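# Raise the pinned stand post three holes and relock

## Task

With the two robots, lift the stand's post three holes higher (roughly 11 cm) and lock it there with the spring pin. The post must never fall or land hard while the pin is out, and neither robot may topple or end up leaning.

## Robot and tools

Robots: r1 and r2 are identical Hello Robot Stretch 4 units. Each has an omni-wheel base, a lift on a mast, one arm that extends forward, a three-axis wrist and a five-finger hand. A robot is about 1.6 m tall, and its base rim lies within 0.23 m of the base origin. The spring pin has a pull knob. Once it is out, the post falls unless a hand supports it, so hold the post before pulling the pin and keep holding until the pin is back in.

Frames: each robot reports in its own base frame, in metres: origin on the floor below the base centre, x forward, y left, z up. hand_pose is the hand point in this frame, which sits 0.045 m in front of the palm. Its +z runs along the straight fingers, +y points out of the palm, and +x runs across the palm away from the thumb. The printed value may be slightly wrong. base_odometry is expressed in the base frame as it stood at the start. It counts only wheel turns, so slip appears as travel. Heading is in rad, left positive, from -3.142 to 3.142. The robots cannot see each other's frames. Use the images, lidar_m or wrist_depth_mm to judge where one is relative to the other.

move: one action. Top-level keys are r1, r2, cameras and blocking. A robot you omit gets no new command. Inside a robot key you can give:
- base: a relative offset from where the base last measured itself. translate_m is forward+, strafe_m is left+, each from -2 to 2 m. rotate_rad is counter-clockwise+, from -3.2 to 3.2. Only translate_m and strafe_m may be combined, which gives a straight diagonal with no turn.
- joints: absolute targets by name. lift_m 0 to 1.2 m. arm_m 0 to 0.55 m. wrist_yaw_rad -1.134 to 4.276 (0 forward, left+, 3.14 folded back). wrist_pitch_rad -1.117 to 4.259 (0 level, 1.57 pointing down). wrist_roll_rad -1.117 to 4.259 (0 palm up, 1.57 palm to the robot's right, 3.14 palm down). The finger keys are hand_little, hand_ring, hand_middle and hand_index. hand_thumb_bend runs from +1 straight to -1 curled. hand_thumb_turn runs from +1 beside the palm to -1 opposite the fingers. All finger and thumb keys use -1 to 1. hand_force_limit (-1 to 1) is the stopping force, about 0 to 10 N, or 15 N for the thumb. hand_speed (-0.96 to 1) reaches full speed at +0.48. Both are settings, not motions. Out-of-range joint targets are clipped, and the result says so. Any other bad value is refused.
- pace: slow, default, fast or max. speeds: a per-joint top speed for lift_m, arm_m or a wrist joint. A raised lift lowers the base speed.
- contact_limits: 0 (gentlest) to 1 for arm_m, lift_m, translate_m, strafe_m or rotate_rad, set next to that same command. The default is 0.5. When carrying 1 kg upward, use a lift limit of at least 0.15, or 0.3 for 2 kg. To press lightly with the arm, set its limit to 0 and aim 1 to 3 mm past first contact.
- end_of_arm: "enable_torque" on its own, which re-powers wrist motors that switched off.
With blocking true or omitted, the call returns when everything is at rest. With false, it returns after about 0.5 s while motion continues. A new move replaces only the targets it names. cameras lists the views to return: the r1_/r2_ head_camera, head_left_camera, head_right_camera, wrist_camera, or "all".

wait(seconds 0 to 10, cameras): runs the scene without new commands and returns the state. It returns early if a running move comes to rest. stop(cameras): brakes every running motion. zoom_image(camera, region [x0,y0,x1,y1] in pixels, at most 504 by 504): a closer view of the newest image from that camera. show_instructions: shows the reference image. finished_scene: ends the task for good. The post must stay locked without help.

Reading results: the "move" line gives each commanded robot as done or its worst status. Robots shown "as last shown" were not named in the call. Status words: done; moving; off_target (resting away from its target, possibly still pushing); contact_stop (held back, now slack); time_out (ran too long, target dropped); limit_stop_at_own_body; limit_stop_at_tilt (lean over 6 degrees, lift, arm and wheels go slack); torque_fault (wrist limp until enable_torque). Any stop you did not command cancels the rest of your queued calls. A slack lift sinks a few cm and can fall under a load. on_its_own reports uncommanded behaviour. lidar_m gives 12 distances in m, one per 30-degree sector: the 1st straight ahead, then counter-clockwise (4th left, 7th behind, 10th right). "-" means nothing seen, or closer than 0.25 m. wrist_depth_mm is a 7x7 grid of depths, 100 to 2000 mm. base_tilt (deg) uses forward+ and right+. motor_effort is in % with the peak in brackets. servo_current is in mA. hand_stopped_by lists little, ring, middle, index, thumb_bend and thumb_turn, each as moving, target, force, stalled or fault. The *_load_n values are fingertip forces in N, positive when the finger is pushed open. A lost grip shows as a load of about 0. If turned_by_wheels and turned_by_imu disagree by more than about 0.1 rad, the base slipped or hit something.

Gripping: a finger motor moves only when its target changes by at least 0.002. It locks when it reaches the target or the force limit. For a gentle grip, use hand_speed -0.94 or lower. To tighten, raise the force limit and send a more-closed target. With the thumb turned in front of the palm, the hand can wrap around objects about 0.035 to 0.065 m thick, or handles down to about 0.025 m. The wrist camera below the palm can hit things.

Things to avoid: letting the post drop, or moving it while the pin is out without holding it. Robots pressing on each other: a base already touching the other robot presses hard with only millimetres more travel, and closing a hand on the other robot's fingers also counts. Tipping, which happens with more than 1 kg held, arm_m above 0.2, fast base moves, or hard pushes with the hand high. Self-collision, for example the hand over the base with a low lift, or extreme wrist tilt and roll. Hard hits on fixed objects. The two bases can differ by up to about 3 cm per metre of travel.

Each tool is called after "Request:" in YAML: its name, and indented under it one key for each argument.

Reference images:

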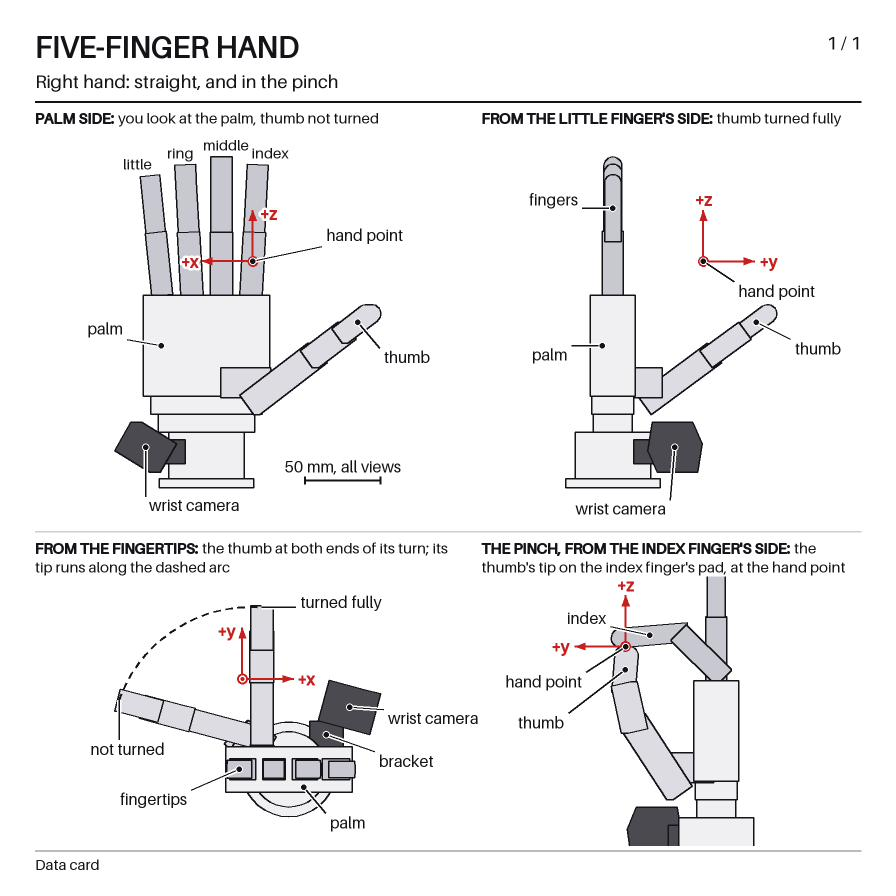

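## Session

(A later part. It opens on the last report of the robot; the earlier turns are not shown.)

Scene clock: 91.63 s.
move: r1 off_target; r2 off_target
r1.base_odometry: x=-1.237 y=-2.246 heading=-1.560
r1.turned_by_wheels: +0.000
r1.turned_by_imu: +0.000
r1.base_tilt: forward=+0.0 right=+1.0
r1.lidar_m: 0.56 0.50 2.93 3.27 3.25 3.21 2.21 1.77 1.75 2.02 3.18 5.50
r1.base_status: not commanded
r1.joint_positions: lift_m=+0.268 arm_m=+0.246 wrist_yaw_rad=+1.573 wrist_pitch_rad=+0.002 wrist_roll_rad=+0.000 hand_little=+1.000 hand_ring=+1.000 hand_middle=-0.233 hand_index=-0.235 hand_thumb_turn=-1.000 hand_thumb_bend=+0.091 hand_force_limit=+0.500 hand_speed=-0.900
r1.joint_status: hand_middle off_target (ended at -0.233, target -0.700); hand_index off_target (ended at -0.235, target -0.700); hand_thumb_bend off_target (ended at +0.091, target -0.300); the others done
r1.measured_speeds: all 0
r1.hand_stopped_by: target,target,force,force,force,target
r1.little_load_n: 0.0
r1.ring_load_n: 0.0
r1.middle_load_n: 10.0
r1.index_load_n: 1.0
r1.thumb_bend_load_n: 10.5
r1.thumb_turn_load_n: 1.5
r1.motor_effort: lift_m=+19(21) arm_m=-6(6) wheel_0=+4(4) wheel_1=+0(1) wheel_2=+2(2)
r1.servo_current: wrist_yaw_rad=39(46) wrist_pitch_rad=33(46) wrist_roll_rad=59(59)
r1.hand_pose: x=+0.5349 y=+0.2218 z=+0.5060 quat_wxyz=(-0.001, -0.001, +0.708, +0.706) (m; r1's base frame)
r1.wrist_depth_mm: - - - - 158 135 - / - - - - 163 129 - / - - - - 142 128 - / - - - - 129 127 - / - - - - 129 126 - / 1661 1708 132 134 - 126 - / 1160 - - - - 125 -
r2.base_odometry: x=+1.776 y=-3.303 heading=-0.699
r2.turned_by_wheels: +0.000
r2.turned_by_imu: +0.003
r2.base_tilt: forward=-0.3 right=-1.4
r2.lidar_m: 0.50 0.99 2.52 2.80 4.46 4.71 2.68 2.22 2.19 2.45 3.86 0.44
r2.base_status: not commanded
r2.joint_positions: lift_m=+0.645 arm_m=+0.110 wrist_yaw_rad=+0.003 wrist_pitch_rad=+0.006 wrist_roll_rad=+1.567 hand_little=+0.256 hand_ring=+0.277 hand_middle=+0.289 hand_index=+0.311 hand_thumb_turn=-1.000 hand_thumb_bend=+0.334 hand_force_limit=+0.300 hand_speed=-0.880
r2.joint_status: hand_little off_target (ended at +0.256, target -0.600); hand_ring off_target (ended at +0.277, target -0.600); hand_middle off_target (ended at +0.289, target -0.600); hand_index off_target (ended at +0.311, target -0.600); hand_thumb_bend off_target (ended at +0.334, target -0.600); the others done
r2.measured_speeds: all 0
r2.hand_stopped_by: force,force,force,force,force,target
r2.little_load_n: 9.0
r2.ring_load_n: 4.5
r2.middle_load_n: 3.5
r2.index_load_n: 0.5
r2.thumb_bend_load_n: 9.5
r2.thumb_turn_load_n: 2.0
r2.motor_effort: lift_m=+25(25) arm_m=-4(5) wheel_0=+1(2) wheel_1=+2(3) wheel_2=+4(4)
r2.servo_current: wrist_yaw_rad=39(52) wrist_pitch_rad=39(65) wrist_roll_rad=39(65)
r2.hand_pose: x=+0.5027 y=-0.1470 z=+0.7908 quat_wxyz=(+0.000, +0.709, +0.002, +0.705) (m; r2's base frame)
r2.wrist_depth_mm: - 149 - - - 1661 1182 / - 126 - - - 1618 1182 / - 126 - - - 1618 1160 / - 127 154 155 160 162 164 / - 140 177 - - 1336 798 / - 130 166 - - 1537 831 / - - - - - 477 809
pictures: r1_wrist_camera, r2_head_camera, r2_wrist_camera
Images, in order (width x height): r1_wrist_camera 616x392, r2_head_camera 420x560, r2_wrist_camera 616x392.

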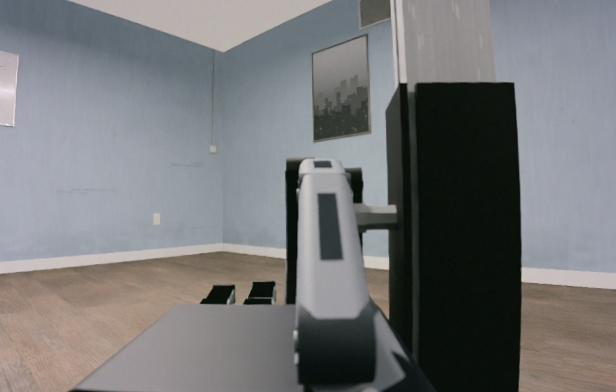

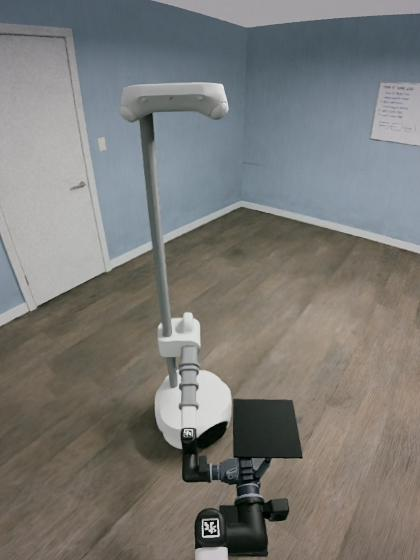

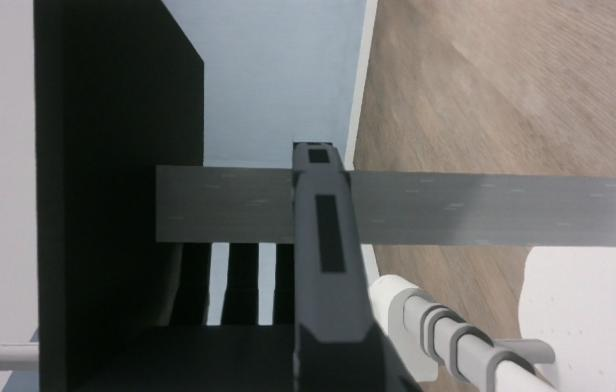

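Request:
move:
  r1: {"joints": {"hand_speed": -0.9, "hand_force_limit": 0.8, "hand_index": -0.75, "hand_middle": -0.75, "hand_thumb_bend": -0.35}}
  r2: {"base": {"strafe_m": -0.004}, "joints": {"hand_force_limit": 0.5, "hand_index": -0.65, "hand_middle": -0.65, "hand_ring": -0.65, "hand_little": -0.65, "hand_thumb_bend": -0.65}}
  cameras: ["r1_wrist_camera", "r2_wrist_camera"]

Scene clock: 93.43 s.
move: r1 off_target; r2 off_target
r1.base_odometry: x=-1.237 y=-2.246 heading=-1.560
r1.turned_by_wheels: +0.000
r1.turned_by_imu: +0.000
r1.base_tilt: forward=+0.0 right=+1.0
r1.lidar_m: 0.57 0.51 2.95 3.27 3.22 3.21 2.21 1.78 1.76 2.00 3.22 5.51
r1.base_status: not commanded
r1.joint_positions: lift_m=+0.268 arm_m=+0.246 wrist_yaw_rad=+1.573 wrist_pitch_rad=+0.002 wrist_roll_rad=+0.000 hand_little=+1.000 hand_ring=+1.000 hand_middle=-0.233 hand_index=-0.251 hand_thumb_turn=-1.000 hand_thumb_bend=+0.085 hand_force_limit=+0.800 hand_speed=-0.900
r1.joint_status: hand_middle off_target (ended at -0.233, target -0.750); hand_index off_target (ended at -0.251, target -0.750); hand_thumb_bend off_target (ended at +0.085, target -0.350); the others done
r1.measured_speeds: all 0
r1.hand_stopped_by: target,target,force,force,force,target
r1.little_load_n: 0.0
r1.ring_load_n: 0.5
r1.middle_load_n: 8.0
r1.index_load_n: 9.0
r1.thumb_bend_load_n: 12.0
r1.thumb_turn_load_n: 1.5
r1.motor_effort: lift_m=+18(19) arm_m=-6(6) wheel_0=+4(4) wheel_1=+1(1) wheel_2=+2(3)
r1.servo_current: wrist_yaw_rad=39(39) wrist_pitch_rad=39(39) wrist_roll_rad=46(52)
r1.hand_pose: x=+0.5349 y=+0.2218 z=+0.5060 quat_wxyz=(-0.001, -0.001, +0.708, +0.706) (m; r1's base frame)
r1.wrist_depth_mm: - - - - 160 135 - / - - - - 163 128 - / - - - - 142 128 - / - - - - 129 127 - / - - - - 128 126 - / 1661 1756 133 134 - 125 - / 1138 - - - - 125 -
r2.base_odometry: x=+1.773 y=-3.306 heading=-0.698
r2.turned_by_wheels: +0.001
r2.turned_by_imu: +0.002
r2.base_tilt: forward=-0.3 right=-1.1
r2.lidar_m: 0.50 1.01 2.53 2.81 4.47 4.73 2.69 2.21 2.18 2.42 3.87 0.45
r2.base_status: done
r2.joint_positions: lift_m=+0.645 arm_m=+0.110 wrist_yaw_rad=+0.004 wrist_pitch_rad=+0.006 wrist_roll_rad=+1.567 hand_little=+0.255 hand_ring=+0.258 hand_middle=+0.269 hand_index=+0.270 hand_thumb_turn=-1.000 hand_thumb_bend=+0.335 hand_force_limit=+0.500 hand_speed=-0.880
r2.joint_status: hand_little off_target (ended at +0.255, target -0.650); hand_ring off_target (ended at +0.258, target -0.650); hand_middle off_target (ended at +0.269, target -0.650); hand_index off_target (ended at +0.270, target -0.650); hand_thumb_bend off_target (ended at +0.335, target -0.650); the others done
r2.measured_speeds: all 0
r2.hand_stopped_by: force,force,force,force,force,target
r2.little_load_n: 0.5
r2.ring_load_n: 5.5
r2.middle_load_n: 4.5
r2.index_load_n: 9.0
r2.thumb_bend_load_n: 14.0
r2.thumb_turn_load_n: 1.0
r2.motor_effort: lift_m=+25(25) arm_m=-4(4) wheel_0=+4(7) wheel_1=+2(7) wheel_2=+7(7)
r2.servo_current: wrist_yaw_rad=33(46) wrist_pitch_rad=46(59) wrist_roll_rad=52(59)
r2.hand_pose: x=+0.5027 y=-0.1468 z=+0.7908 quat_wxyz=(+0.000, +0.709, +0.003, +0.705) (m; r2's base frame)
r2.wrist_depth_mm: - 151 - - - 1576 1160 / - 127 - - - 1576 1138 / - 139 - - - 1618 1138 / - 140 153 154 158 160 162 / - 129 178 - - 1397 809 / - 130 165 - - 1464 842 / - - - - - 477 809
pictures: r1_wrist_camera, r2_wrist_camera
Images, in order (width x height): r1_wrist_camera 616x392, r2_wrist_camera 616x392.

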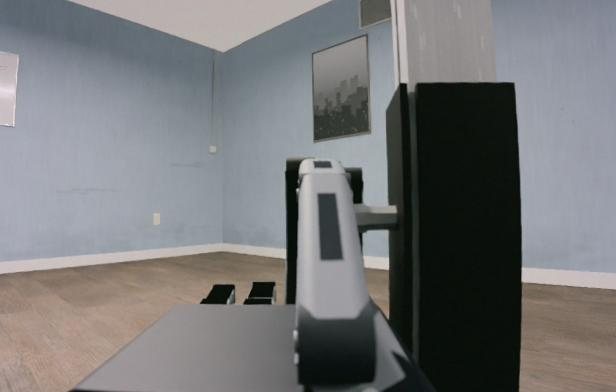

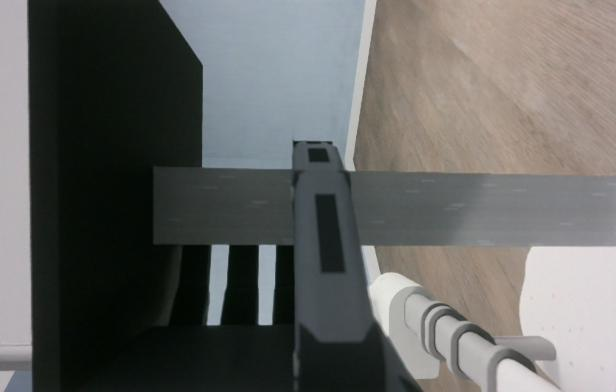

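Request:
move:
  r1: {"joints": {"arm_m": 0.238}, "speeds": {"arm_m": 0.03}}
  cameras: ["r1_wrist_camera", "r2_wrist_camera"]

Scene clock: 94.30 s.
move: r1 done
r1.base_odometry: x=-1.237 y=-2.246 heading=-1.560
r1.turned_by_wheels: +0.000
r1.turned_by_imu: +0.000
r1.base_tilt: forward=+0.0 right=+1.0
r1.lidar_m: 0.56 0.52 2.95 3.30 3.23 3.22 2.19 1.76 1.77 2.00 3.21 5.50
r1.base_status: not commanded
r1.joint_positions: lift_m=+0.268 arm_m=+0.238 wrist_yaw_rad=+1.572 wrist_pitch_rad=+0.002 wrist_roll_rad=+0.000 hand_little=+1.000 hand_ring=+1.000 hand_middle=-0.234 hand_index=-0.250 hand_thumb_turn=-1.000 hand_thumb_bend=+0.085 hand_force_limit=+0.800 hand_speed=-0.900
r1.joint_status: all done
r1.measured_speeds: all 0
r1.hand_stopped_by: target,target,force,force,force,target
r1.little_load_n: 0.0
r1.ring_load_n: 0.0
r1.middle_load_n: 3.0
r1.index_load_n: 14.5
r1.thumb_bend_load_n: 9.5
r1.thumb_turn_load_n: 3.0
r1.motor_effort: lift_m=+18(19) arm_m=-9(10) wheel_0=+6(6) wheel_1=+0(0) wheel_2=+5(5)
r1.servo_current: wrist_yaw_rad=33(39) wrist_pitch_rad=33(46) wrist_roll_rad=39(59)
r1.hand_pose: x=+0.5275 y=+0.2217 z=+0.5060 quat_wxyz=(+0.000, +0.000, +0.708, +0.706) (m; r1's base frame)
r1.wrist_depth_mm: - - - - - 135 - / - - - - - 129 - / - - - - - 128 - / - - - - 132 127 - / - - - - 146 126 - / 1708 1708 133 134 - 126 - / 1160 - - - - 125 -
r2: as last shown
r2.turned_by_wheels: +0.000
r2.turned_by_imu: +0.000
r2.base_tilt: forward=-0.6 right=-1.3
r2.lidar_m: 0.49 1.01 2.51 2.81 4.47 4.72 2.66 2.19 2.17 2.47 3.87 0.48
r2.little_load_n: 1.0
r2.index_load_n: 9.5
r2.motor_effort: lift_m=+25(25) arm_m=-4(4) wheel_0=+4(4) wheel_1=+1(2) wheel_2=+6(7)
r2.servo_current: wrist_yaw_rad=33(46) wrist_pitch_rad=52(59) wrist_roll_rad=52(59)
r2.wrist_depth_mm: - 151 - - - 1618 1160 / - 126 - - - 1576 1138 / - 139 - - - 1618 1138 / - 140 153 153 158 160 162 / - 129 178 - - 1397 809 / - 130 166 - - 1537 842 / - - - - - 480 809
pictures: r1_wrist_camera, r2_wrist_camera
Images, in order (width x height): r1_wrist_camera 616x392, r2_wrist_camera 616x392.

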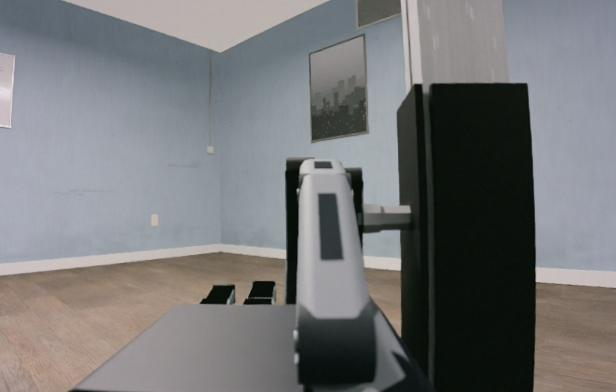

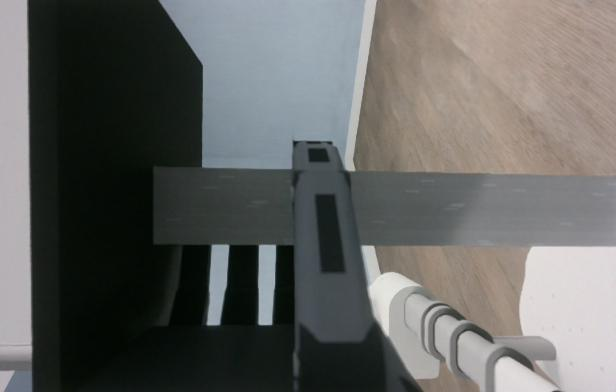

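Request:
zoom_image:
  camera: "r1_wrist_camera"
  region: [260, 130, 460, 290]

Scaled by 2.520.

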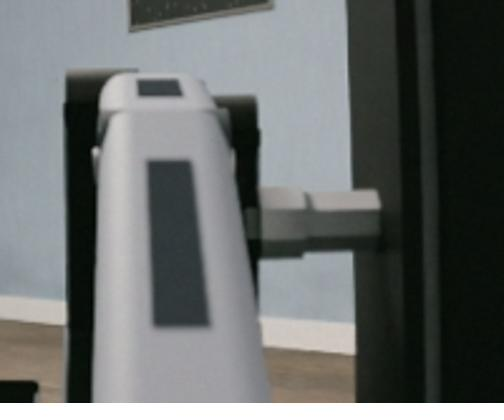

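Request:
move:
  r1: {"joints": {"arm_m": 0.230}, "speeds": {"arm_m": 0.03}}
  cameras: ["r1_wrist_camera", "r2_wrist_camera"]

Request:
zoom_image:
  camera: "r1_wrist_camera"
  region: [260, 130, 460, 290]

Scene clock: 95.60 s.
move: r1 done
r1.base_odometry: x=-1.237 y=-2.246 heading=-1.560
r1.turned_by_wheels: +0.000
r1.turned_by_imu: +0.000
r1.base_tilt: forward=+0.0 right=+1.1
r1.lidar_m: 0.57 0.51 2.94 3.28 3.23 3.21 2.21 1.79 1.78 2.03 3.21 5.50
r1.base_status: not commanded
r1.joint_positions: lift_m=+0.268 arm_m=+0.230 wrist_yaw_rad=+1.571 wrist_pitch_rad=+0.002 wrist_roll_rad=+0.000 hand_little=+1.000 hand_ring=+1.000 hand_middle=-0.234 hand_index=-0.250 hand_thumb_turn=-1.000 hand_thumb_bend=+0.084 hand_force_limit=+0.800 hand_speed=-0.900
r1.joint_status: all done
r1.measured_speeds: all 0
r1.hand_stopped_by: target,target,force,force,force,target
r1.little_load_n: 0.0
r1.ring_load_n: 0.0
r1.middle_load_n: 3.5
r1.index_load_n: 13.5
r1.thumb_bend_load_n: 4.0
r1.thumb_turn_load_n: 1.0
r1.motor_effort: lift_m=+18(18) arm_m=-6(13) wheel_0=+7(7) wheel_1=+1(1) wheel_2=+3(6)
r1.servo_current: wrist_yaw_rad=26(39) wrist_pitch_rad=39(46) wrist_roll_rad=46(52)
r1.hand_pose: x=+0.5193 y=+0.2216 z=+0.5060 quat_wxyz=(+0.000, +0.000, +0.708, +0.706) (m; r1's base frame)
r1.wrist_depth_mm: - - - - - 132 - / - - - - - 127 - / - - - - - 126 - / - - - - 144 126 - / - - - - - 126 - / 1537 1576 133 134 - 125 - / 1098 - - - - 126 -
r2: as last shown
r2.base_tilt: forward=-0.4 right=-1.4
r2.lidar_m: 0.50 0.97 2.52 2.83 4.49 4.71 2.71 2.20 2.19 2.43 3.87 0.46
r2.little_load_n: 0.5
r2.thumb_bend_load_n: 13.5
r2.servo_current: wrist_yaw_rad=39(46) wrist_pitch_rad=59(59) wrist_roll_rad=59(59)
r2.wrist_depth_mm: - 151 - - - 1576 1160 / - 126 - - - 1576 1138 / - 139 - - - 1661 1160 / - 140 152 153 158 160 162 / - 129 179 - - 1430 809 / - 130 166 - - 1537 854 / - - - - - 462 798
pictures: r1_wrist_camera, r2_wrist_camera
Images, in order (width x height): r1_wrist_camera 616x392, r2_wrist_camera 616x392.

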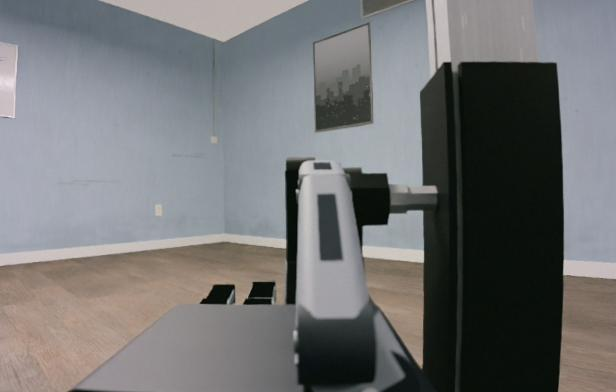

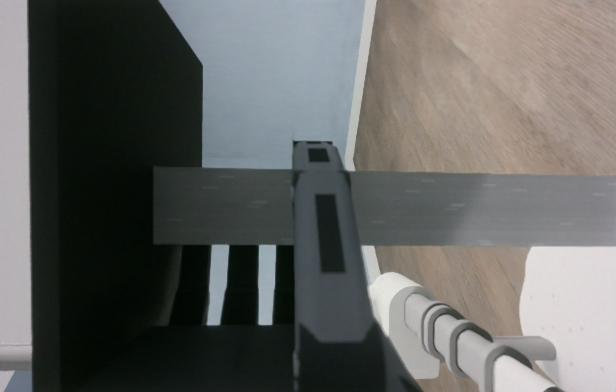

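Scaled by 2.520.

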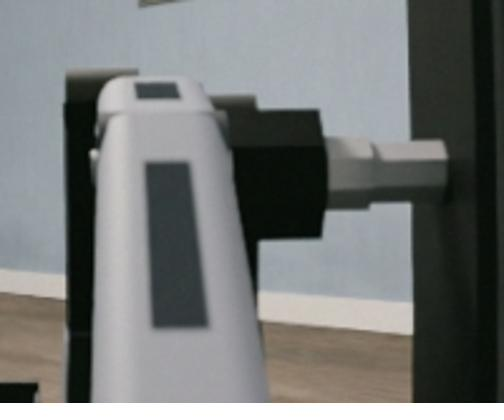

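Request:
move:
  r1: {"joints": {"hand_speed": -0.5, "hand_index": 0.6, "hand_middle": 0.5, "hand_thumb_bend": 0.9}}
  cameras: ["r1_wrist_camera"]

Request:
move:
  r1: {"base": {"strafe_m": -0.008}, "joints": {"hand_index": 1.0, "hand_middle": 1.0}}
  cameras: ["r1_wrist_camera"]

Scene clock: 99.57 s.
move: r1 done
r1.base_odometry: x=-1.237 y=-2.246 heading=-1.561
r1.turned_by_wheels: -0.001
r1.turned_by_imu: -0.002
r1.base_tilt: forward=+0.1 right=+1.1
r1.lidar_m: 0.56 0.51 2.94 3.29 3.23 3.22 2.20 1.80 1.77 2.02 3.19 5.50
r1.base_status: not commanded
r1.joint_positions: lift_m=+0.268 arm_m=+0.230 wrist_yaw_rad=+1.571 wrist_pitch_rad=+0.002 wrist_roll_rad=+0.000 hand_little=+1.000 hand_ring=+1.000 hand_middle=+0.500 hand_index=+0.600 hand_thumb_turn=-1.000 hand_thumb_bend=+0.900 hand_force_limit=+0.800 hand_speed=-0.500
r1.joint_status: all done
r1.measured_speeds: all 0
r1.hand_stopped_by: target,target,target,target,target,target
r1.little_load_n: 0.0
r1.ring_load_n: 0.0
r1.middle_load_n: 0.0
r1.index_load_n: 0.0
r1.thumb_bend_load_n: 0.0
r1.thumb_turn_load_n: 0.0
r1.motor_effort: lift_m=+18(18) arm_m=-6(6) wheel_0=+0(7) wheel_1=-1(1) wheel_2=-1(4)
r1.servo_current: wrist_yaw_rad=33(39) wrist_pitch_rad=33(46) wrist_roll_rad=33(52)
r1.hand_pose: x=+0.5193 y=+0.2216 z=+0.5060 quat_wxyz=(+0.000, +0.000, +0.708, +0.706) (m; r1's base frame)
r1.wrist_depth_mm: - - - - - 136 - / - - - - - 130 - / - - - - 159 130 - / - - - - 146 130 - / - - - - 163 129 - / 1537 1618 133 134 - 130 - / 1078 - - - - 129 -
r2: as last shown
r2.turned_by_imu: +0.001
r2.base_tilt: forward=-0.1 right=-1.3
r2.lidar_m: 0.49 0.99 2.52 2.82 4.46 4.71 2.71 2.20 2.19 2.44 3.85 0.45
r2.index_load_n: 9.0
r2.thumb_bend_load_n: 14.0
r2.motor_effort: lift_m=+24(25) arm_m=-4(4) wheel_0=+4(4) wheel_1=+1(2) wheel_2=+6(7)
r2.servo_current: wrist_yaw_rad=39(52) wrist_pitch_rad=52(59) wrist_roll_rad=46(65)
r2.wrist_depth_mm: - 151 - - - 1576 1138 / - 126 - - - 1618 1160 / - 139 - - - 1618 1160 / - 140 153 154 158 160 163 / - 129 178 - - 1397 809 / - 130 166 - - 1499 831 / - - - - - 477 798
pictures: r1_wrist_camera
Images, in order (width x height): r1_wrist_camera 616x392.

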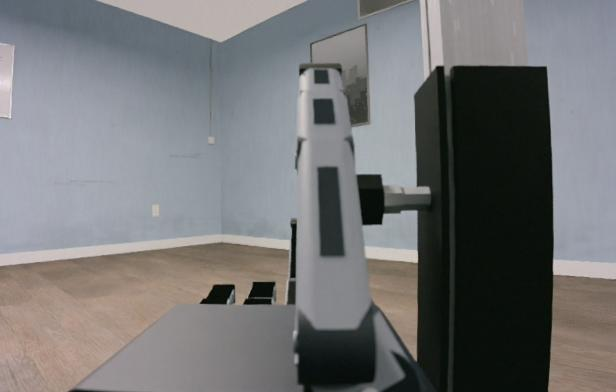

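Scene clock: 100.40 s.
move: r1 done
r1.base_odometry: x=-1.245 y=-2.246 heading=-1.561
r1.turned_by_wheels: +0.000
r1.turned_by_imu: +0.000
r1.base_tilt: forward=+0.0 right=+1.0
r1.lidar_m: 0.58 0.50 2.94 3.29 3.23 3.24 2.19 1.78 1.77 1.99 3.21 5.49
r1.base_status: done
r1.joint_positions: lift_m=+0.268 arm_m=+0.230 wrist_yaw_rad=+1.571 wrist_pitch_rad=+0.002 wrist_roll_rad=+0.000 hand_little=+1.000 hand_ring=+1.000 hand_middle=+1.000 hand_index=+1.000 hand_thumb_turn=-1.000 hand_thumb_bend=+0.900 hand_force_limit=+0.800 hand_speed=-0.500
r1.joint_status: all done
r1.measured_speeds: all 0
r1.hand_stopped_by: target,target,target,target,target,target
r1.little_load_n: 0.0
r1.ring_load_n: 0.0
r1.middle_load_n: 0.0
r1.index_load_n: 0.0
r1.thumb_bend_load_n: 0.0
r1.thumb_turn_load_n: 0.0
r1.motor_effort: lift_m=+18(18) arm_m=-6(6) wheel_0=-2(7) wheel_1=+2(8) wheel_2=-1(1)
r1.servo_current: wrist_yaw_rad=33(39) wrist_pitch_rad=46(46) wrist_roll_rad=39(52)
r1.hand_pose: x=+0.5193 y=+0.2216 z=+0.5060 quat_wxyz=(+0.000, +0.000, +0.708, +0.706) (m; r1's base frame)
r1.wrist_depth_mm: - - - - - 144 - / - - - - - 139 - / - - - - 155 138 1983 / - - - - 156 138 - / - - - - 158 138 - / 1537 1576 133 134 - 137 - / 1098 - - - - 137 -
r2: as last shown
r2.turned_by_imu: +0.000
r2.base_tilt: forward=-0.6 right=-1.2
r2.lidar_m: 0.48 1.00 2.53 2.81 4.49 4.72 2.69 2.20 2.19 2.42 3.87 0.44
r2.index_load_n: 9.5
r2.thumb_turn_load_n: 1.5
r2.servo_current: wrist_yaw_rad=39(46) wrist_pitch_rad=39(59) wrist_roll_rad=52(59)
r2.wrist_depth_mm: - 151 - - - 1618 1138 / - 126 - - - 1618 1182 / - 139 - - - 1576 1138 / - 140 153 154 158 160 163 / - 129 179 - - 1397 809 / - 130 166 - - 1464 842 / - - - - - 484 788
pictures: r1_wrist_camera
Images, in order (width x height): r1_wrist_camera 616x392.

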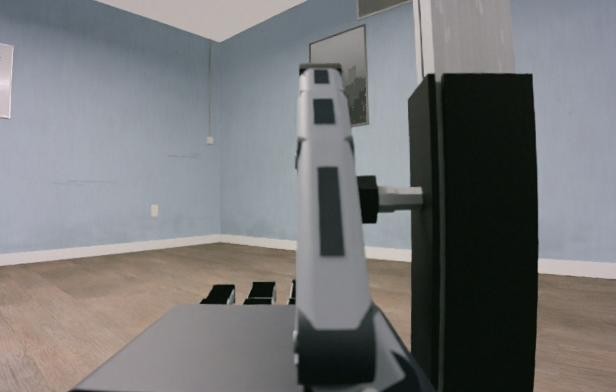

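Request:
move:
  r1: {"joints": {"arm_m": 0.250}, "speeds": {"arm_m": 0.05}}
  cameras: ["r1_wrist_camera"]

Request:
zoom_image:
  camera: "r1_wrist_camera"
  region: [260, 130, 460, 290]

Scene clock: 101.63 s.
move: r1 done
r1.base_odometry: x=-1.245 y=-2.246 heading=-1.561
r1.turned_by_wheels: +0.000
r1.turned_by_imu: +0.000
r1.base_tilt: forward=+0.0 right=+1.1
r1.lidar_m: 0.61 0.52 2.93 3.30 3.22 3.21 2.20 1.78 1.76 1.99 3.20 5.49
r1.base_status: not commanded
r1.joint_positions: lift_m=+0.268 arm_m=+0.250 wrist_yaw_rad=+1.571 wrist_pitch_rad=+0.002 wrist_roll_rad=+0.000 hand_little=+1.000 hand_ring=+1.000 hand_middle=+1.000 hand_index=+1.000 hand_thumb_turn=-1.000 hand_thumb_bend=+0.900 hand_force_limit=+0.800 hand_speed=-0.500
r1.joint_status: all done
r1.measured_speeds: all 0
r1.hand_stopped_by: target,target,target,target,target,target
r1.little_load_n: 0.0
r1.ring_load_n: 0.0
r1.middle_load_n: 0.0
r1.index_load_n: 0.0
r1.thumb_bend_load_n: 0.0
r1.thumb_turn_load_n: 0.0
r1.motor_effort: lift_m=+18(18) arm_m=+6(9) wheel_0=-2(2) wheel_1=+2(2) wheel_2=+0(1)
r1.servo_current: wrist_yaw_rad=39(39) wrist_pitch_rad=33(46) wrist_roll_rad=46(52)
r1.hand_pose: x=+0.5389 y=+0.2216 z=+0.5060 quat_wxyz=(+0.000, +0.000, +0.708, +0.706) (m; r1's base frame)
r1.wrist_depth_mm: - - - - 145 - - / - - - - 139 138 - / - - - - 139 137 - / - - - - 139 137 - / - - - - 138 137 - / 1537 1576 133 134 - 137 1464 / 1078 - - - - 137 1042
r2: as last shown
r2.base_tilt: forward=-0.3 right=-1.4
r2.lidar_m: 0.49 1.02 2.53 2.82 4.48 4.70 2.67 2.21 2.18 2.42 3.87 0.44
r2.little_load_n: 1.0
r2.ring_load_n: 6.0
r2.index_load_n: 9.0
r2.thumb_bend_load_n: 13.5
r2.thumb_turn_load_n: 1.0
r2.motor_effort: lift_m=+25(25) arm_m=-4(4) wheel_0=+4(4) wheel_1=+1(2) wheel_2=+7(7)
r2.servo_current: wrist_yaw_rad=46(46) wrist_pitch_rad=46(59) wrist_roll_rad=52(59)
r2.wrist_depth_mm: - 151 - - - 1576 1138 / - 126 - - - 1618 1138 / - 139 - - - 1618 1138 / - 141 152 154 158 160 162 / - 129 178 - - 1397 798 / - 130 166 - - 1499 831 / - - - - - 469 798
pictures: r1_wrist_camera
Images, in order (width x height): r1_wrist_camera 616x392.

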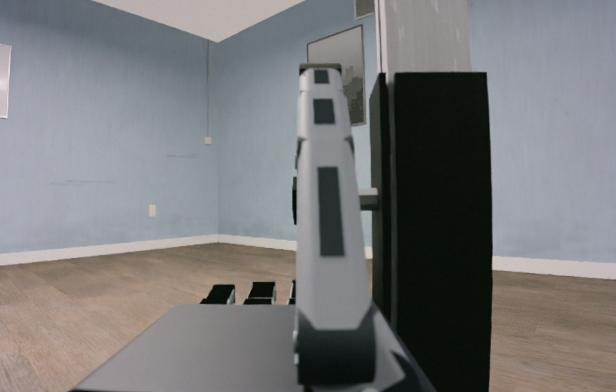

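Scaled by 2.520.

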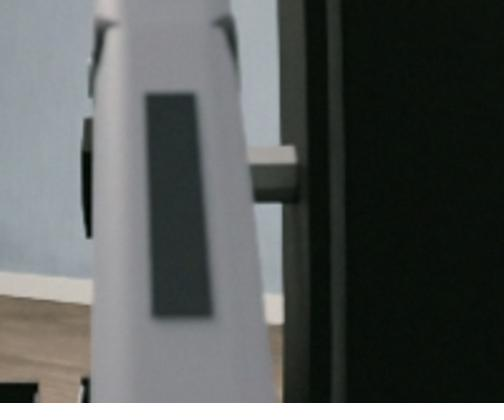

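Request:
move:
  r1: {"joints": {"arm_m": 0.252}, "speeds": {"arm_m": 0.05}}
  cameras: []

Request:
move:
  r1: {"joints": {"hand_speed": -0.86, "hand_force_limit": -0.2, "hand_index": -0.65, "hand_middle": -0.65, "hand_thumb_bend": -0.5}}
  cameras: ["r1_wrist_camera"]

Request:
zoom_image:
  camera: "r1_wrist_camera"
  region: [260, 130, 460, 290]

Scene clock: 102.73 s.
move: r1 done
r1.base_odometry: x=-1.245 y=-2.246 heading=-1.561
r1.turned_by_wheels: +0.000
r1.turned_by_imu: +0.000
r1.base_tilt: forward=+0.1 right=+1.0
r1.lidar_m: 0.58 0.51 2.95 3.28 3.25 3.23 2.21 1.78 1.76 2.02 3.22 5.51
r1.base_status: not commanded
r1.joint_positions: lift_m=+0.268 arm_m=+0.252 wrist_yaw_rad=+1.571 wrist_pitch_rad=+0.002 wrist_roll_rad=+0.000 hand_little=+1.000 hand_ring=+1.000 hand_middle=+1.000 hand_index=+1.000 hand_thumb_turn=-1.000 hand_thumb_bend=+0.900 hand_force_limit=+0.800 hand_speed=-0.500
r1.joint_status: all done
r1.measured_speeds: all 0
r1.hand_stopped_by: target,target,target,target,target,target
r1.little_load_n: 0.0
r1.ring_load_n: 0.0
r1.middle_load_n: 0.0
r1.index_load_n: 0.0
r1.thumb_bend_load_n: 0.0
r1.thumb_turn_load_n: 0.0
r1.motor_effort: lift_m=+18(18) arm_m=+6(7) wheel_0=-2(2) wheel_1=+2(2) wheel_2=-1(1)
r1.servo_current: wrist_yaw_rad=33(33) wrist_pitch_rad=33(46) wrist_roll_rad=39(52)
r1.hand_pose: x=+0.5408 y=+0.2216 z=+0.5060 quat_wxyz=(+0.000, +0.000, +0.708, +0.706) (m; r1's base frame)
r1.wrist_depth_mm: - - - - 146 - - / - - - - 139 138 - / - - - - 138 137 - / - - - - 139 137 - / - - - - 138 137 - / 1537 1618 133 134 - 137 1464 / 1118 - - - - 137 1025
r2: as last shown
r2.base_tilt: forward=-0.4 right=-1.1
r2.lidar_m: 0.51 0.99 2.53 2.82 4.46 4.72 2.69 2.21 2.20 2.44 3.88 0.45
r2.ring_load_n: 5.5
r2.index_load_n: 9.5
r2.thumb_bend_load_n: 14.0
r2.thumb_turn_load_n: 1.5
r2.motor_effort: lift_m=+24(25) arm_m=-4(4) wheel_0=+3(4) wheel_1=+1(2) wheel_2=+7(7)
r2.servo_current: wrist_yaw_rad=33(46) wrist_pitch_rad=52(59) wrist_roll_rad=39(59)
r2.wrist_depth_mm: - 151 - - - 1576 1138 / - 126 - - - 1618 1138 / - 139 - - - 1537 1160 / - 140 152 153 158 160 163 / - 129 178 - - 1430 809 / - 130 166 - - 1499 831 / - - - - - 473 798
pictures: none
No camera images: "cameras" was empty.

Scene clock: 108.57 s.
move: r1 off_target
r1.base_odometry: x=-1.245 y=-2.246 heading=-1.561
r1.turned_by_wheels: +0.000
r1.turned_by_imu: +0.000
r1.base_tilt: forward=+0.0 right=+1.1
r1.lidar_m: 0.59 0.51 2.94 3.29 3.23 3.21 2.21 1.78 1.75 2.02 3.21 5.50
r1.base_status: not commanded
r1.joint_positions: lift_m=+0.268 arm_m=+0.252 wrist_yaw_rad=+1.571 wrist_pitch_rad=+0.002 wrist_roll_rad=+0.000 hand_little=+1.000 hand_ring=+1.000 hand_middle=-0.050 hand_index=-0.166 hand_thumb_turn=-1.000 hand_thumb_bend=+0.222 hand_force_limit=-0.200 hand_speed=-0.860
r1.joint_status: hand_middle off_target (ended at -0.050, target -0.650); hand_index off_target (ended at -0.166, target -0.650); hand_thumb_bend off_target (ended at +0.222, target -0.500); the others done
r1.measured_speeds: all 0
r1.hand_stopped_by: target,target,force,force,force,target
r1.little_load_n: 0.0
r1.ring_load_n: 0.0
r1.middle_load_n: 3.5
r1.index_load_n: 9.5
r1.thumb_bend_load_n: 6.0
r1.thumb_turn_load_n: 0.5
r1.motor_effort: lift_m=+18(18) arm_m=+5(6) wheel_0=-1(2) wheel_1=+2(2) wheel_2=-1(1)
r1.servo_current: wrist_yaw_rad=33(39) wrist_pitch_rad=33(46) wrist_roll_rad=46(59)
r1.hand_pose: x=+0.5409 y=+0.2216 z=+0.5060 quat_wxyz=(+0.000, +0.000, +0.708, +0.706) (m; r1's base frame)
r1.wrist_depth_mm: - - - - 145 - - / - - - - 138 137 - / - - - - 138 136 - / - - - - 138 136 - / - - - - 137 137 - / 1499 1576 133 134 - 136 1464 / 1078 - - - - 136 1025
r2: as last shown
r2.turned_by_imu: +0.002
r2.base_tilt: forward=-0.3 right=-1.4
r2.lidar_m: 0.49 1.01 2.53 2.80 4.47 4.71 2.69 2.20 2.18 2.45 3.88 0.45
r2.little_load_n: 0.5
r2.index_load_n: 9.0
r2.motor_effort: lift_m=+24(25) arm_m=-4(4) wheel_0=+3(5) wheel_1=+2(2) wheel_2=+6(7)
r2.servo_current: wrist_yaw_rad=46(46) wrist_pitch_rad=46(72) wrist_roll_rad=52(65)
r2.wrist_depth_mm: - 151 - - - 1537 1160 / - 126 - - - 1537 1160 / - 139 - - - 1576 1160 / - 141 152 153 158 160 162 / - 129 178 - - 1397 798 / - 130 166 - - 1499 842 / - - - - - 477 809
pictures: r1_wrist_camera
Images, in order (width x height): r1_wrist_camera 616x392.

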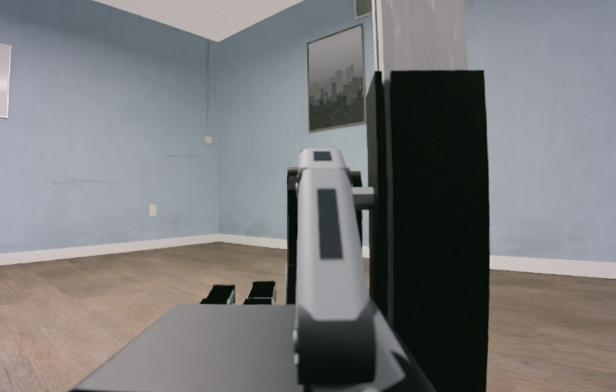

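Scaled by 2.520.

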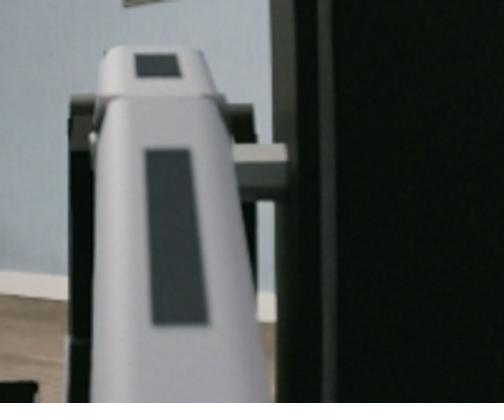

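Request:
move:
  r1: {"joints": {"hand_speed": -0.88, "hand_force_limit": 0.3, "hand_index": -0.6, "hand_middle": -0.6, "hand_thumb_bend": -0.45}}
  cameras: []

Request:
move:
  r1: {"joints": {"arm_m": 0.241}, "speeds": {"arm_m": 0.03}}
  cameras: ["r1_wrist_camera"]

Request:
zoom_image:
  camera: "r1_wrist_camera"
  region: [260, 130, 460, 290]

Scene clock: 109.60 s.
move: r1 off_target
r1.base_odometry: x=-1.245 y=-2.246 heading=-1.561
r1.turned_by_wheels: +0.000
r1.turned_by_imu: +0.000
r1.base_tilt: forward=+0.1 right=+1.0
r1.lidar_m: 0.59 0.50 2.95 3.27 3.23 3.19 2.20 1.78 1.78 2.02 3.19 5.50
r1.base_status: not commanded
r1.joint_positions: lift_m=+0.268 arm_m=+0.252 wrist_yaw_rad=+1.571 wrist_pitch_rad=+0.002 wrist_roll_rad=+0.000 hand_little=+1.000 hand_ring=+1.000 hand_middle=-0.058 hand_index=-0.166 hand_thumb_turn=-1.000 hand_thumb_bend=+0.213 hand_force_limit=+0.300 hand_speed=-0.880
r1.joint_status: hand_middle off_target (ended at -0.058, target -0.600); hand_index off_target (ended at -0.166, target -0.600); hand_thumb_bend off_target (ended at +0.213, target -0.450); the others done
r1.measured_speeds: all 0
r1.hand_stopped_by: target,target,force,force,force,target
r1.little_load_n: -0.5
r1.ring_load_n: 0.0
r1.middle_load_n: 7.5
r1.index_load_n: 9.0
r1.thumb_bend_load_n: 9.5
r1.thumb_turn_load_n: 0.5
r1.motor_effort: lift_m=+18(18) arm_m=+5(6) wheel_0=+0(1) wheel_1=+2(2) wheel_2=+0(1)
r1.servo_current: wrist_yaw_rad=33(33) wrist_pitch_rad=39(46) wrist_roll_rad=39(52)
r1.hand_pose: x=+0.5409 y=+0.2216 z=+0.5060 quat_wxyz=(+0.000, +0.000, +0.708, +0.706) (m; r1's base frame)
r1.wrist_depth_mm: - - - - 145 - - / - - - - 138 137 - / - - - - 138 136 - / - - - - 138 136 - / - - - - 137 136 - / 1537 1576 133 134 - 136 1464 / 1098 - - - - 136 1025
r2.base_odometry: x=+1.773 y=-3.306 heading=-0.698
r2.turned_by_wheels: +0.000
r2.turned_by_imu: +0.000
r2.base_tilt: forward=-0.3 right=-1.4
r2.lidar_m: 0.50 1.02 2.52 2.81 4.48 4.72 2.70 2.21 2.18 2.44 3.85 0.45
r2.base_status: not commanded
r2.joint_positions: lift_m=+0.645 arm_m=+0.110 wrist_yaw_rad=+0.004 wrist_pitch_rad=+0.006 wrist_roll_rad=+1.567 hand_little=+0.255 hand_ring=+0.258 hand_middle=+0.269 hand_index=+0.270 hand_thumb_turn=-1.000 hand_thumb_bend=+0.335 hand_force_limit=+0.500 hand_speed=-0.880
r2.joint_status: not commanded
r2.measured_speeds: all 0
r2.hand_stopped_by: force,force,force,force,force,target
r2.little_load_n: 1.0
r2.ring_load_n: 5.5
r2.middle_load_n: 4.5
r2.index_load_n: 9.5
r2.thumb_bend_load_n: 14.0
r2.thumb_turn_load_n: 1.5
r2.motor_effort: lift_m=+24(25) arm_m=-4(4) wheel_0=+4(4) wheel_1=+1(2) wheel_2=+7(7)
r2.servo_current: wrist_yaw_rad=33(46) wrist_pitch_rad=52(59) wrist_roll_rad=59(59)
r2.hand_pose: x=+0.5027 y=-0.1468 z=+0.7908 quat_wxyz=(+0.000, +0.709, +0.003, +0.705) (m; r2's base frame)
r2.wrist_depth_mm: - 151 - - - 1618 1160 / - 126 - - - 1576 1160 / - 139 - - - 1576 1160 / - 140 152 153 158 160 162 / - 129 178 - - 1430 798 / - 130 166 - - 1499 842 / - - - - - 473 788
pictures: none
No camera images: "cameras" was empty.

Scene clock: 110.33 s.
move: r1 done
r1.base_odometry: x=-1.245 y=-2.246 heading=-1.560
r1.turned_by_wheels: +0.000
r1.turned_by_imu: +0.000
r1.base_tilt: forward=+0.0 right=+1.0
r1.lidar_m: 0.56 0.52 2.95 3.30 3.25 3.21 2.18 1.75 1.76 2.01 3.22 5.49
r1.base_status: not commanded
r1.joint_positions: lift_m=+0.268 arm_m=+0.242 wrist_yaw_rad=+1.566 wrist_pitch_rad=+0.002 wrist_roll_rad=+0.000 hand_little=+1.000 hand_ring=+1.000 hand_middle=-0.058 hand_index=-0.166 hand_thumb_turn=-1.000 hand_thumb_bend=+0.213 hand_force_limit=+0.300 hand_speed=-0.880
r1.joint_status: all done
r1.measured_speeds: all 0
r1.hand_stopped_by: target,target,force,force,force,target
r1.little_load_n: 0.0
r1.ring_load_n: 0.5
r1.middle_load_n: 6.5
r1.index_load_n: 10.5
r1.thumb_bend_load_n: 4.5
r1.thumb_turn_load_n: 1.0
r1.motor_effort: lift_m=+18(18) arm_m=-11(13) wheel_0=+2(2) wheel_1=-1(2) wheel_2=+6(6)
r1.servo_current: wrist_yaw_rad=39(46) wrist_pitch_rad=39(46) wrist_roll_rad=46(59)
r1.hand_pose: x=+0.5320 y=+0.2210 z=+0.5060 quat_wxyz=(+0.002, +0.002, +0.708, +0.706) (m; r1's base frame)
r1.wrist_depth_mm: - - - - - 143 - / - - - - 144 137 - / - - - - 138 137 - / - - - - 139 137 - / - - - - 138 136 - / 1537 1618 133 134 - 136 1430 / 1098 - - - - 136 1008
r2: as last shown
r2.base_tilt: forward=-0.3 right=-1.3
r2.lidar_m: 0.51 0.98 2.53 2.82 4.48 4.71 2.72 2.19 2.18 2.45 3.87 0.45
r2.little_load_n: 0.5
r2.index_load_n: 9.0
r2.thumb_turn_load_n: 1.0
r2.motor_effort: lift_m=+24(25) arm_m=-4(4) wheel_0=+4(4) wheel_1=+2(2) wheel_2=+7(7)
r2.servo_current: wrist_yaw_rad=39(52) wrist_pitch_rad=46(52) wrist_roll_rad=52(65)
r2.wrist_depth_mm: - 151 - - - 1576 1160 / - 126 - - - 1618 1138 / - 139 - - - 1576 1160 / - 140 152 153 158 160 162 / - 129 178 - - 1464 798 / - 130 166 - - 1499 842 / - - - - - 484 809
pictures: r1_wrist_camera
Images, in order (width x height): r1_wrist_camera 616x392.

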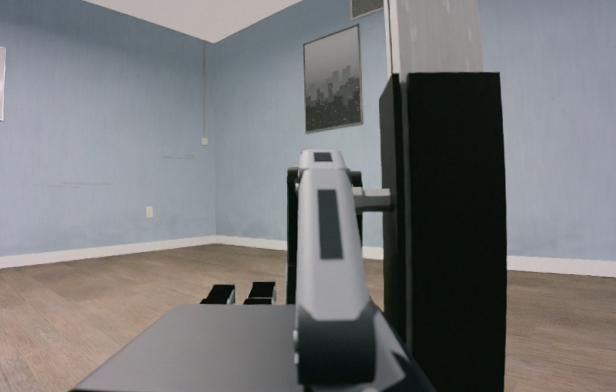

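Scaled by 2.520.

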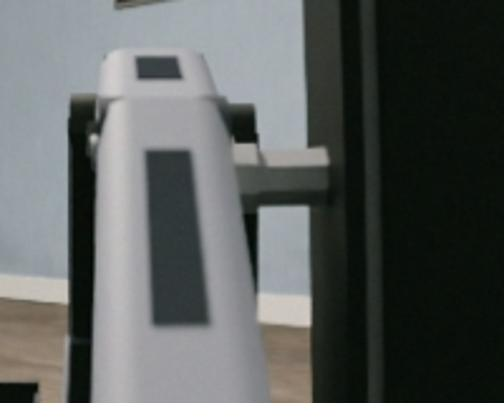

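Request:
move:
  r1: {"joints": {"arm_m": 0.232}, "speeds": {"arm_m": 0.03}}
  cameras: ["r1_wrist_camera"]

Request:
zoom_image:
  camera: "r1_wrist_camera"
  region: [260, 130, 460, 290]

Scene clock: 111.47 s.
move: r1 contact_stop
r1.base_odometry: x=-1.245 y=-2.246 heading=-1.560
r1.turned_by_wheels: +0.000
r1.turned_by_imu: +0.000
r1.base_tilt: forward=+0.0 right=+1.0
r1.lidar_m: 0.58 0.50 2.93 3.30 3.23 3.22 2.22 1.77 1.76 2.00 3.20 5.49
r1.base_status: not commanded
r1.joint_positions: lift_m=+0.268 arm_m=+0.241 wrist_yaw_rad=+1.554 wrist_pitch_rad=+0.002 wrist_roll_rad=+0.005 hand_little=+1.000 hand_ring=+1.000 hand_middle=-0.058 hand_index=-0.165 hand_thumb_turn=-1.000 hand_thumb_bend=+0.211 hand_force_limit=+0.300 hand_speed=-0.880
r1.joint_status: arm_m contact_stop (moved -0.001 of -0.010)
r1.measured_speeds: all 0
r1.hand_stopped_by: target,target,force,force,force,target
r1.little_load_n: 0.0
r1.ring_load_n: 0.0
r1.middle_load_n: 7.0
r1.index_load_n: 12.0
r1.thumb_bend_load_n: 4.5
r1.thumb_turn_load_n: -0.5
r1.on_its_own: arm_m is slack since a contact_stop (your +0.232 is given up)
r1.motor_effort: lift_m=+18(18) arm_m=+0(22) wheel_0=+5(5) wheel_1=-1(10) wheel_2=+7(17)
r1.servo_current: wrist_yaw_rad=85(98) wrist_pitch_rad=33(46) wrist_roll_rad=59(59)
r1.hand_pose: x=+0.5342 y=+0.2195 z=+0.5059 quat_wxyz=(+0.004, +0.008, +0.708, +0.706) (m; r1's base frame)
r1.wrist_depth_mm: - - - - 171 144 - / - - - - 145 138 - / - - - - 139 137 - / - - - - 139 137 - / - - - - 138 137 - / 1618 1618 133 134 - 137 1397 / 1118 - - - - 137 1008
r2: as last shown
r2.base_tilt: forward=-0.4 right=-1.1
r2.lidar_m: 0.49 1.00 2.53 2.82 4.46 4.71 2.71 2.19 2.18 2.45 3.85 0.45
r2.motor_effort: lift_m=+25(25) arm_m=-4(4) wheel_0=+4(4) wheel_1=+2(2) wheel_2=+7(7)
r2.servo_current: wrist_yaw_rad=46(46) wrist_pitch_rad=39(65) wrist_roll_rad=59(59)
r2.wrist_depth_mm: - 151 - - - 1618 1138 / - 126 - - - 1576 1138 / - 139 - - - 1576 1160 / - 140 152 153 158 160 162 / - 129 178 - - 1397 809 / - 130 166 - - 1499 842 / - - - - - 480 798
pictures: r1_wrist_camera
Images, in order (width x height): r1_wrist_camera 616x392.

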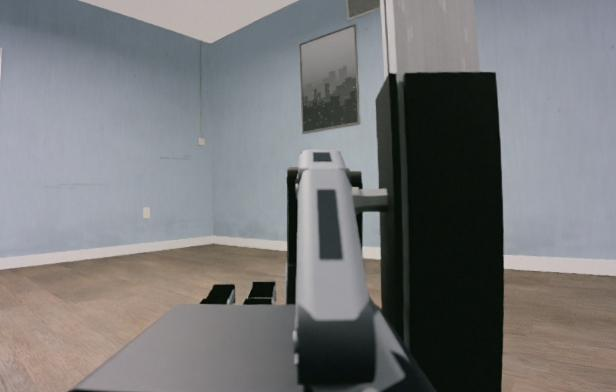

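Scaled by 2.520.

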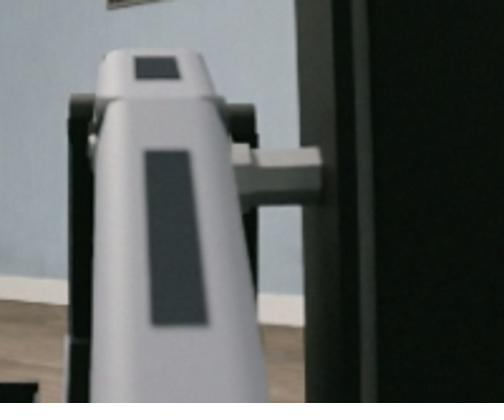

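Request:
move:
  r1: {"joints": {"arm_m": 0.240}, "speeds": {"arm_m": 0.02}, "contact_limits": {"arm_m": 0.7}}
  cameras: ["r1_wrist_camera"]

Request:
zoom_image:
  camera: "r1_wrist_camera"
  region: [260, 130, 460, 290]

Scene clock: 113.10 s.
move: r1 done
r1.base_odometry: x=-1.245 y=-2.246 heading=-1.560
r1.turned_by_wheels: +0.000
r1.turned_by_imu: +0.000
r1.base_tilt: forward=+0.0 right=+1.0
r1.lidar_m: 0.58 0.52 2.94 3.28 3.23 3.21 2.23 1.79 1.74 2.01 3.19 5.50
r1.base_status: not commanded
r1.joint_positions: lift_m=+0.268 arm_m=+0.241 wrist_yaw_rad=+1.554 wrist_pitch_rad=+0.002 wrist_roll_rad=+0.005 hand_little=+1.000 hand_ring=+1.000 hand_middle=-0.058 hand_index=-0.165 hand_thumb_turn=-1.000 hand_thumb_bend=+0.211 hand_force_limit=+0.300 hand_speed=-0.880
r1.joint_status: all done
r1.measured_speeds: all 0
r1.hand_stopped_by: target,target,force,force,force,target
r1.little_load_n: 0.0
r1.ring_load_n: -0.5
r1.middle_load_n: 7.0
r1.index_load_n: 13.0
r1.thumb_bend_load_n: 4.5
r1.thumb_turn_load_n: -0.5
r1.motor_effort: lift_m=+18(18) arm_m=-11(12) wheel_0=+5(5) wheel_1=-1(2) wheel_2=+7(8)
r1.servo_current: wrist_yaw_rad=78(78) wrist_pitch_rad=39(39) wrist_roll_rad=59(59)
r1.contact_limits: arm_m 0.7
r1.hand_pose: x=+0.5338 y=+0.2195 z=+0.5059 quat_wxyz=(+0.004, +0.008, +0.708, +0.706) (m; r1's base frame)
r1.wrist_depth_mm: - - - - 171 144 - / - - - - 146 138 - / - - - - 139 137 - / - - - - 138 137 - / - - - - 138 137 - / 1618 1576 133 134 - 137 1397 / 1098 - - - - 137 991
r2: as last shown
r2.turned_by_imu: +0.001
r2.base_tilt: forward=-0.3 right=-1.3
r2.lidar_m: 0.52 0.99 2.53 2.79 4.46 4.72 2.68 2.20 2.18 2.44 3.87 0.45
r2.little_load_n: 1.0
r2.thumb_bend_load_n: 13.5
r2.motor_effort: lift_m=+24(25) arm_m=-4(4) wheel_0=+4(4) wheel_1=+2(2) wheel_2=+7(7)
r2.servo_current: wrist_yaw_rad=39(46) wrist_pitch_rad=46(52) wrist_roll_rad=46(52)
r2.wrist_depth_mm: - 151 - - - 1576 1182 / - 126 - - - 1576 1160 / - 139 - - - 1576 1118 / - 140 153 153 158 160 163 / - 129 178 - - 1397 809 / - 130 165 - - 1499 831 / - - - - - 488 809
pictures: r1_wrist_camera
Images, in order (width x height): r1_wrist_camera 616x392.

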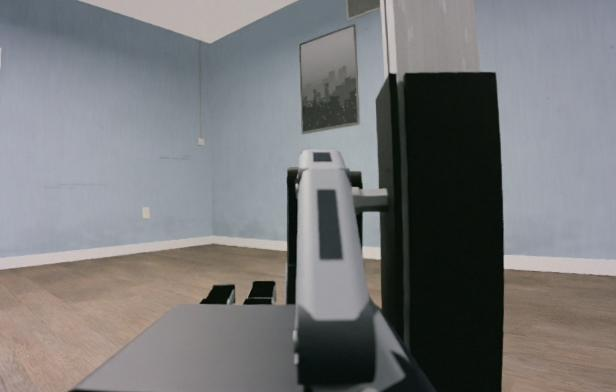

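Scaled by 2.520.

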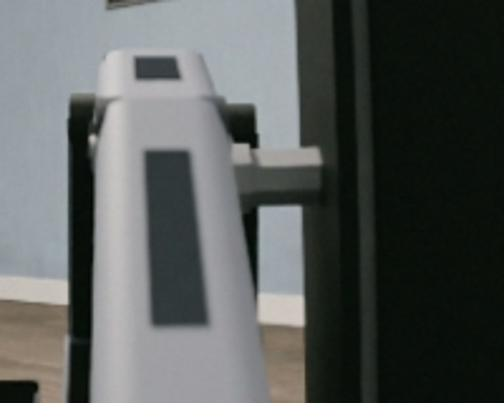

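Request:
move:
  r2: {"joints": {"lift_m": 0.650}, "speeds": {"lift_m": 0.02}, "contact_limits": {"lift_m": 0.5}}
  cameras: ["r1_wrist_camera", "r2_wrist_camera"]

Scene clock: 116.27 s.
move: r2 done
r1: as last shown
r1.base_tilt: forward=+0.1 right=+1.0
r1.lidar_m: 0.58 0.49 2.93 3.29 3.24 3.22 2.19 1.80 1.75 2.01 3.19 5.50
r1.ring_load_n: 0.0
r1.middle_load_n: 7.5
r1.thumb_bend_load_n: 5.0
r1.motor_effort: lift_m=+18(18) arm_m=-11(11) wheel_0=+4(5) wheel_1=-1(1) wheel_2=+7(7)
r1.servo_current: wrist_yaw_rad=78(85) wrist_pitch_rad=39(46) wrist_roll_rad=39(59)
r1.contact_limits: arm_m 0.7
r1.wrist_depth_mm: - - - - 171 144 - / - - - - 146 138 - / - - - - 139 137 - / - - - - 138 137 - / - - - - 138 138 - / 1661 1661 133 134 - 137 1397 / 1098 - - - - 137 1008
r2.base_odometry: x=+1.773 y=-3.306 heading=-0.698
r2.turned_by_wheels: +0.000
r2.turned_by_imu: +0.001
r2.base_tilt: forward=-0.2 right=-1.3
r2.lidar_m: 0.50 1.00 2.54 2.80 4.48 4.71 2.72 2.21 2.19 2.41 3.89 0.45
r2.base_status: not commanded
r2.joint_positions: lift_m=+0.649 arm_m=+0.110 wrist_yaw_rad=+0.004 wrist_pitch_rad=+0.006 wrist_roll_rad=+1.567 hand_little=+0.255 hand_ring=+0.258 hand_middle=+0.269 hand_index=+0.270 hand_thumb_turn=-1.000 hand_thumb_bend=+0.335 hand_force_limit=+0.500 hand_speed=-0.880
r2.joint_status: all done
r2.measured_speeds: all 0
r2.hand_stopped_by: force,force,force,force,force,target
r2.little_load_n: 0.5
r2.ring_load_n: 6.0
r2.middle_load_n: 5.0
r2.index_load_n: 10.0
r2.thumb_bend_load_n: 13.5
r2.thumb_turn_load_n: 0.0
r2.motor_effort: lift_m=+27(29) arm_m=-4(4) wheel_0=+4(4) wheel_1=+2(2) wheel_2=+7(7)
r2.servo_current: wrist_yaw_rad=39(46) wrist_pitch_rad=46(65) wrist_roll_rad=52(59)
r2.contact_limits: lift_m 0.5
r2.hand_pose: x=+0.5028 y=-0.1468 z=+0.7956 quat_wxyz=(+0.000, +0.709, +0.003, +0.705) (m; r2's base frame)
r2.wrist_depth_mm: - 151 - - - 1618 1138 / - 126 - - - 1618 1138 / - 139 - - - 1661 1160 / - 141 153 154 158 160 163 / - 129 178 - - 1366 809 / - 130 166 - - 1430 842 / 778 - - - - 480 809
pictures: r1_wrist_camera, r2_wrist_camera
Images, in order (width x height): r1_wrist_camera 616x392, r2_wrist_camera 616x392.

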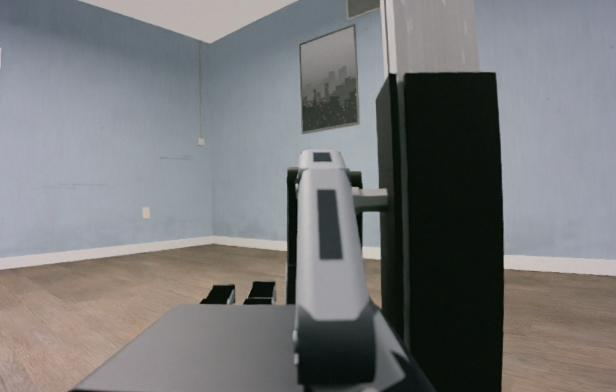

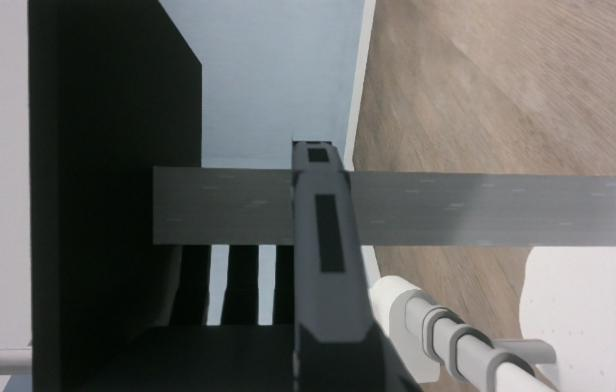

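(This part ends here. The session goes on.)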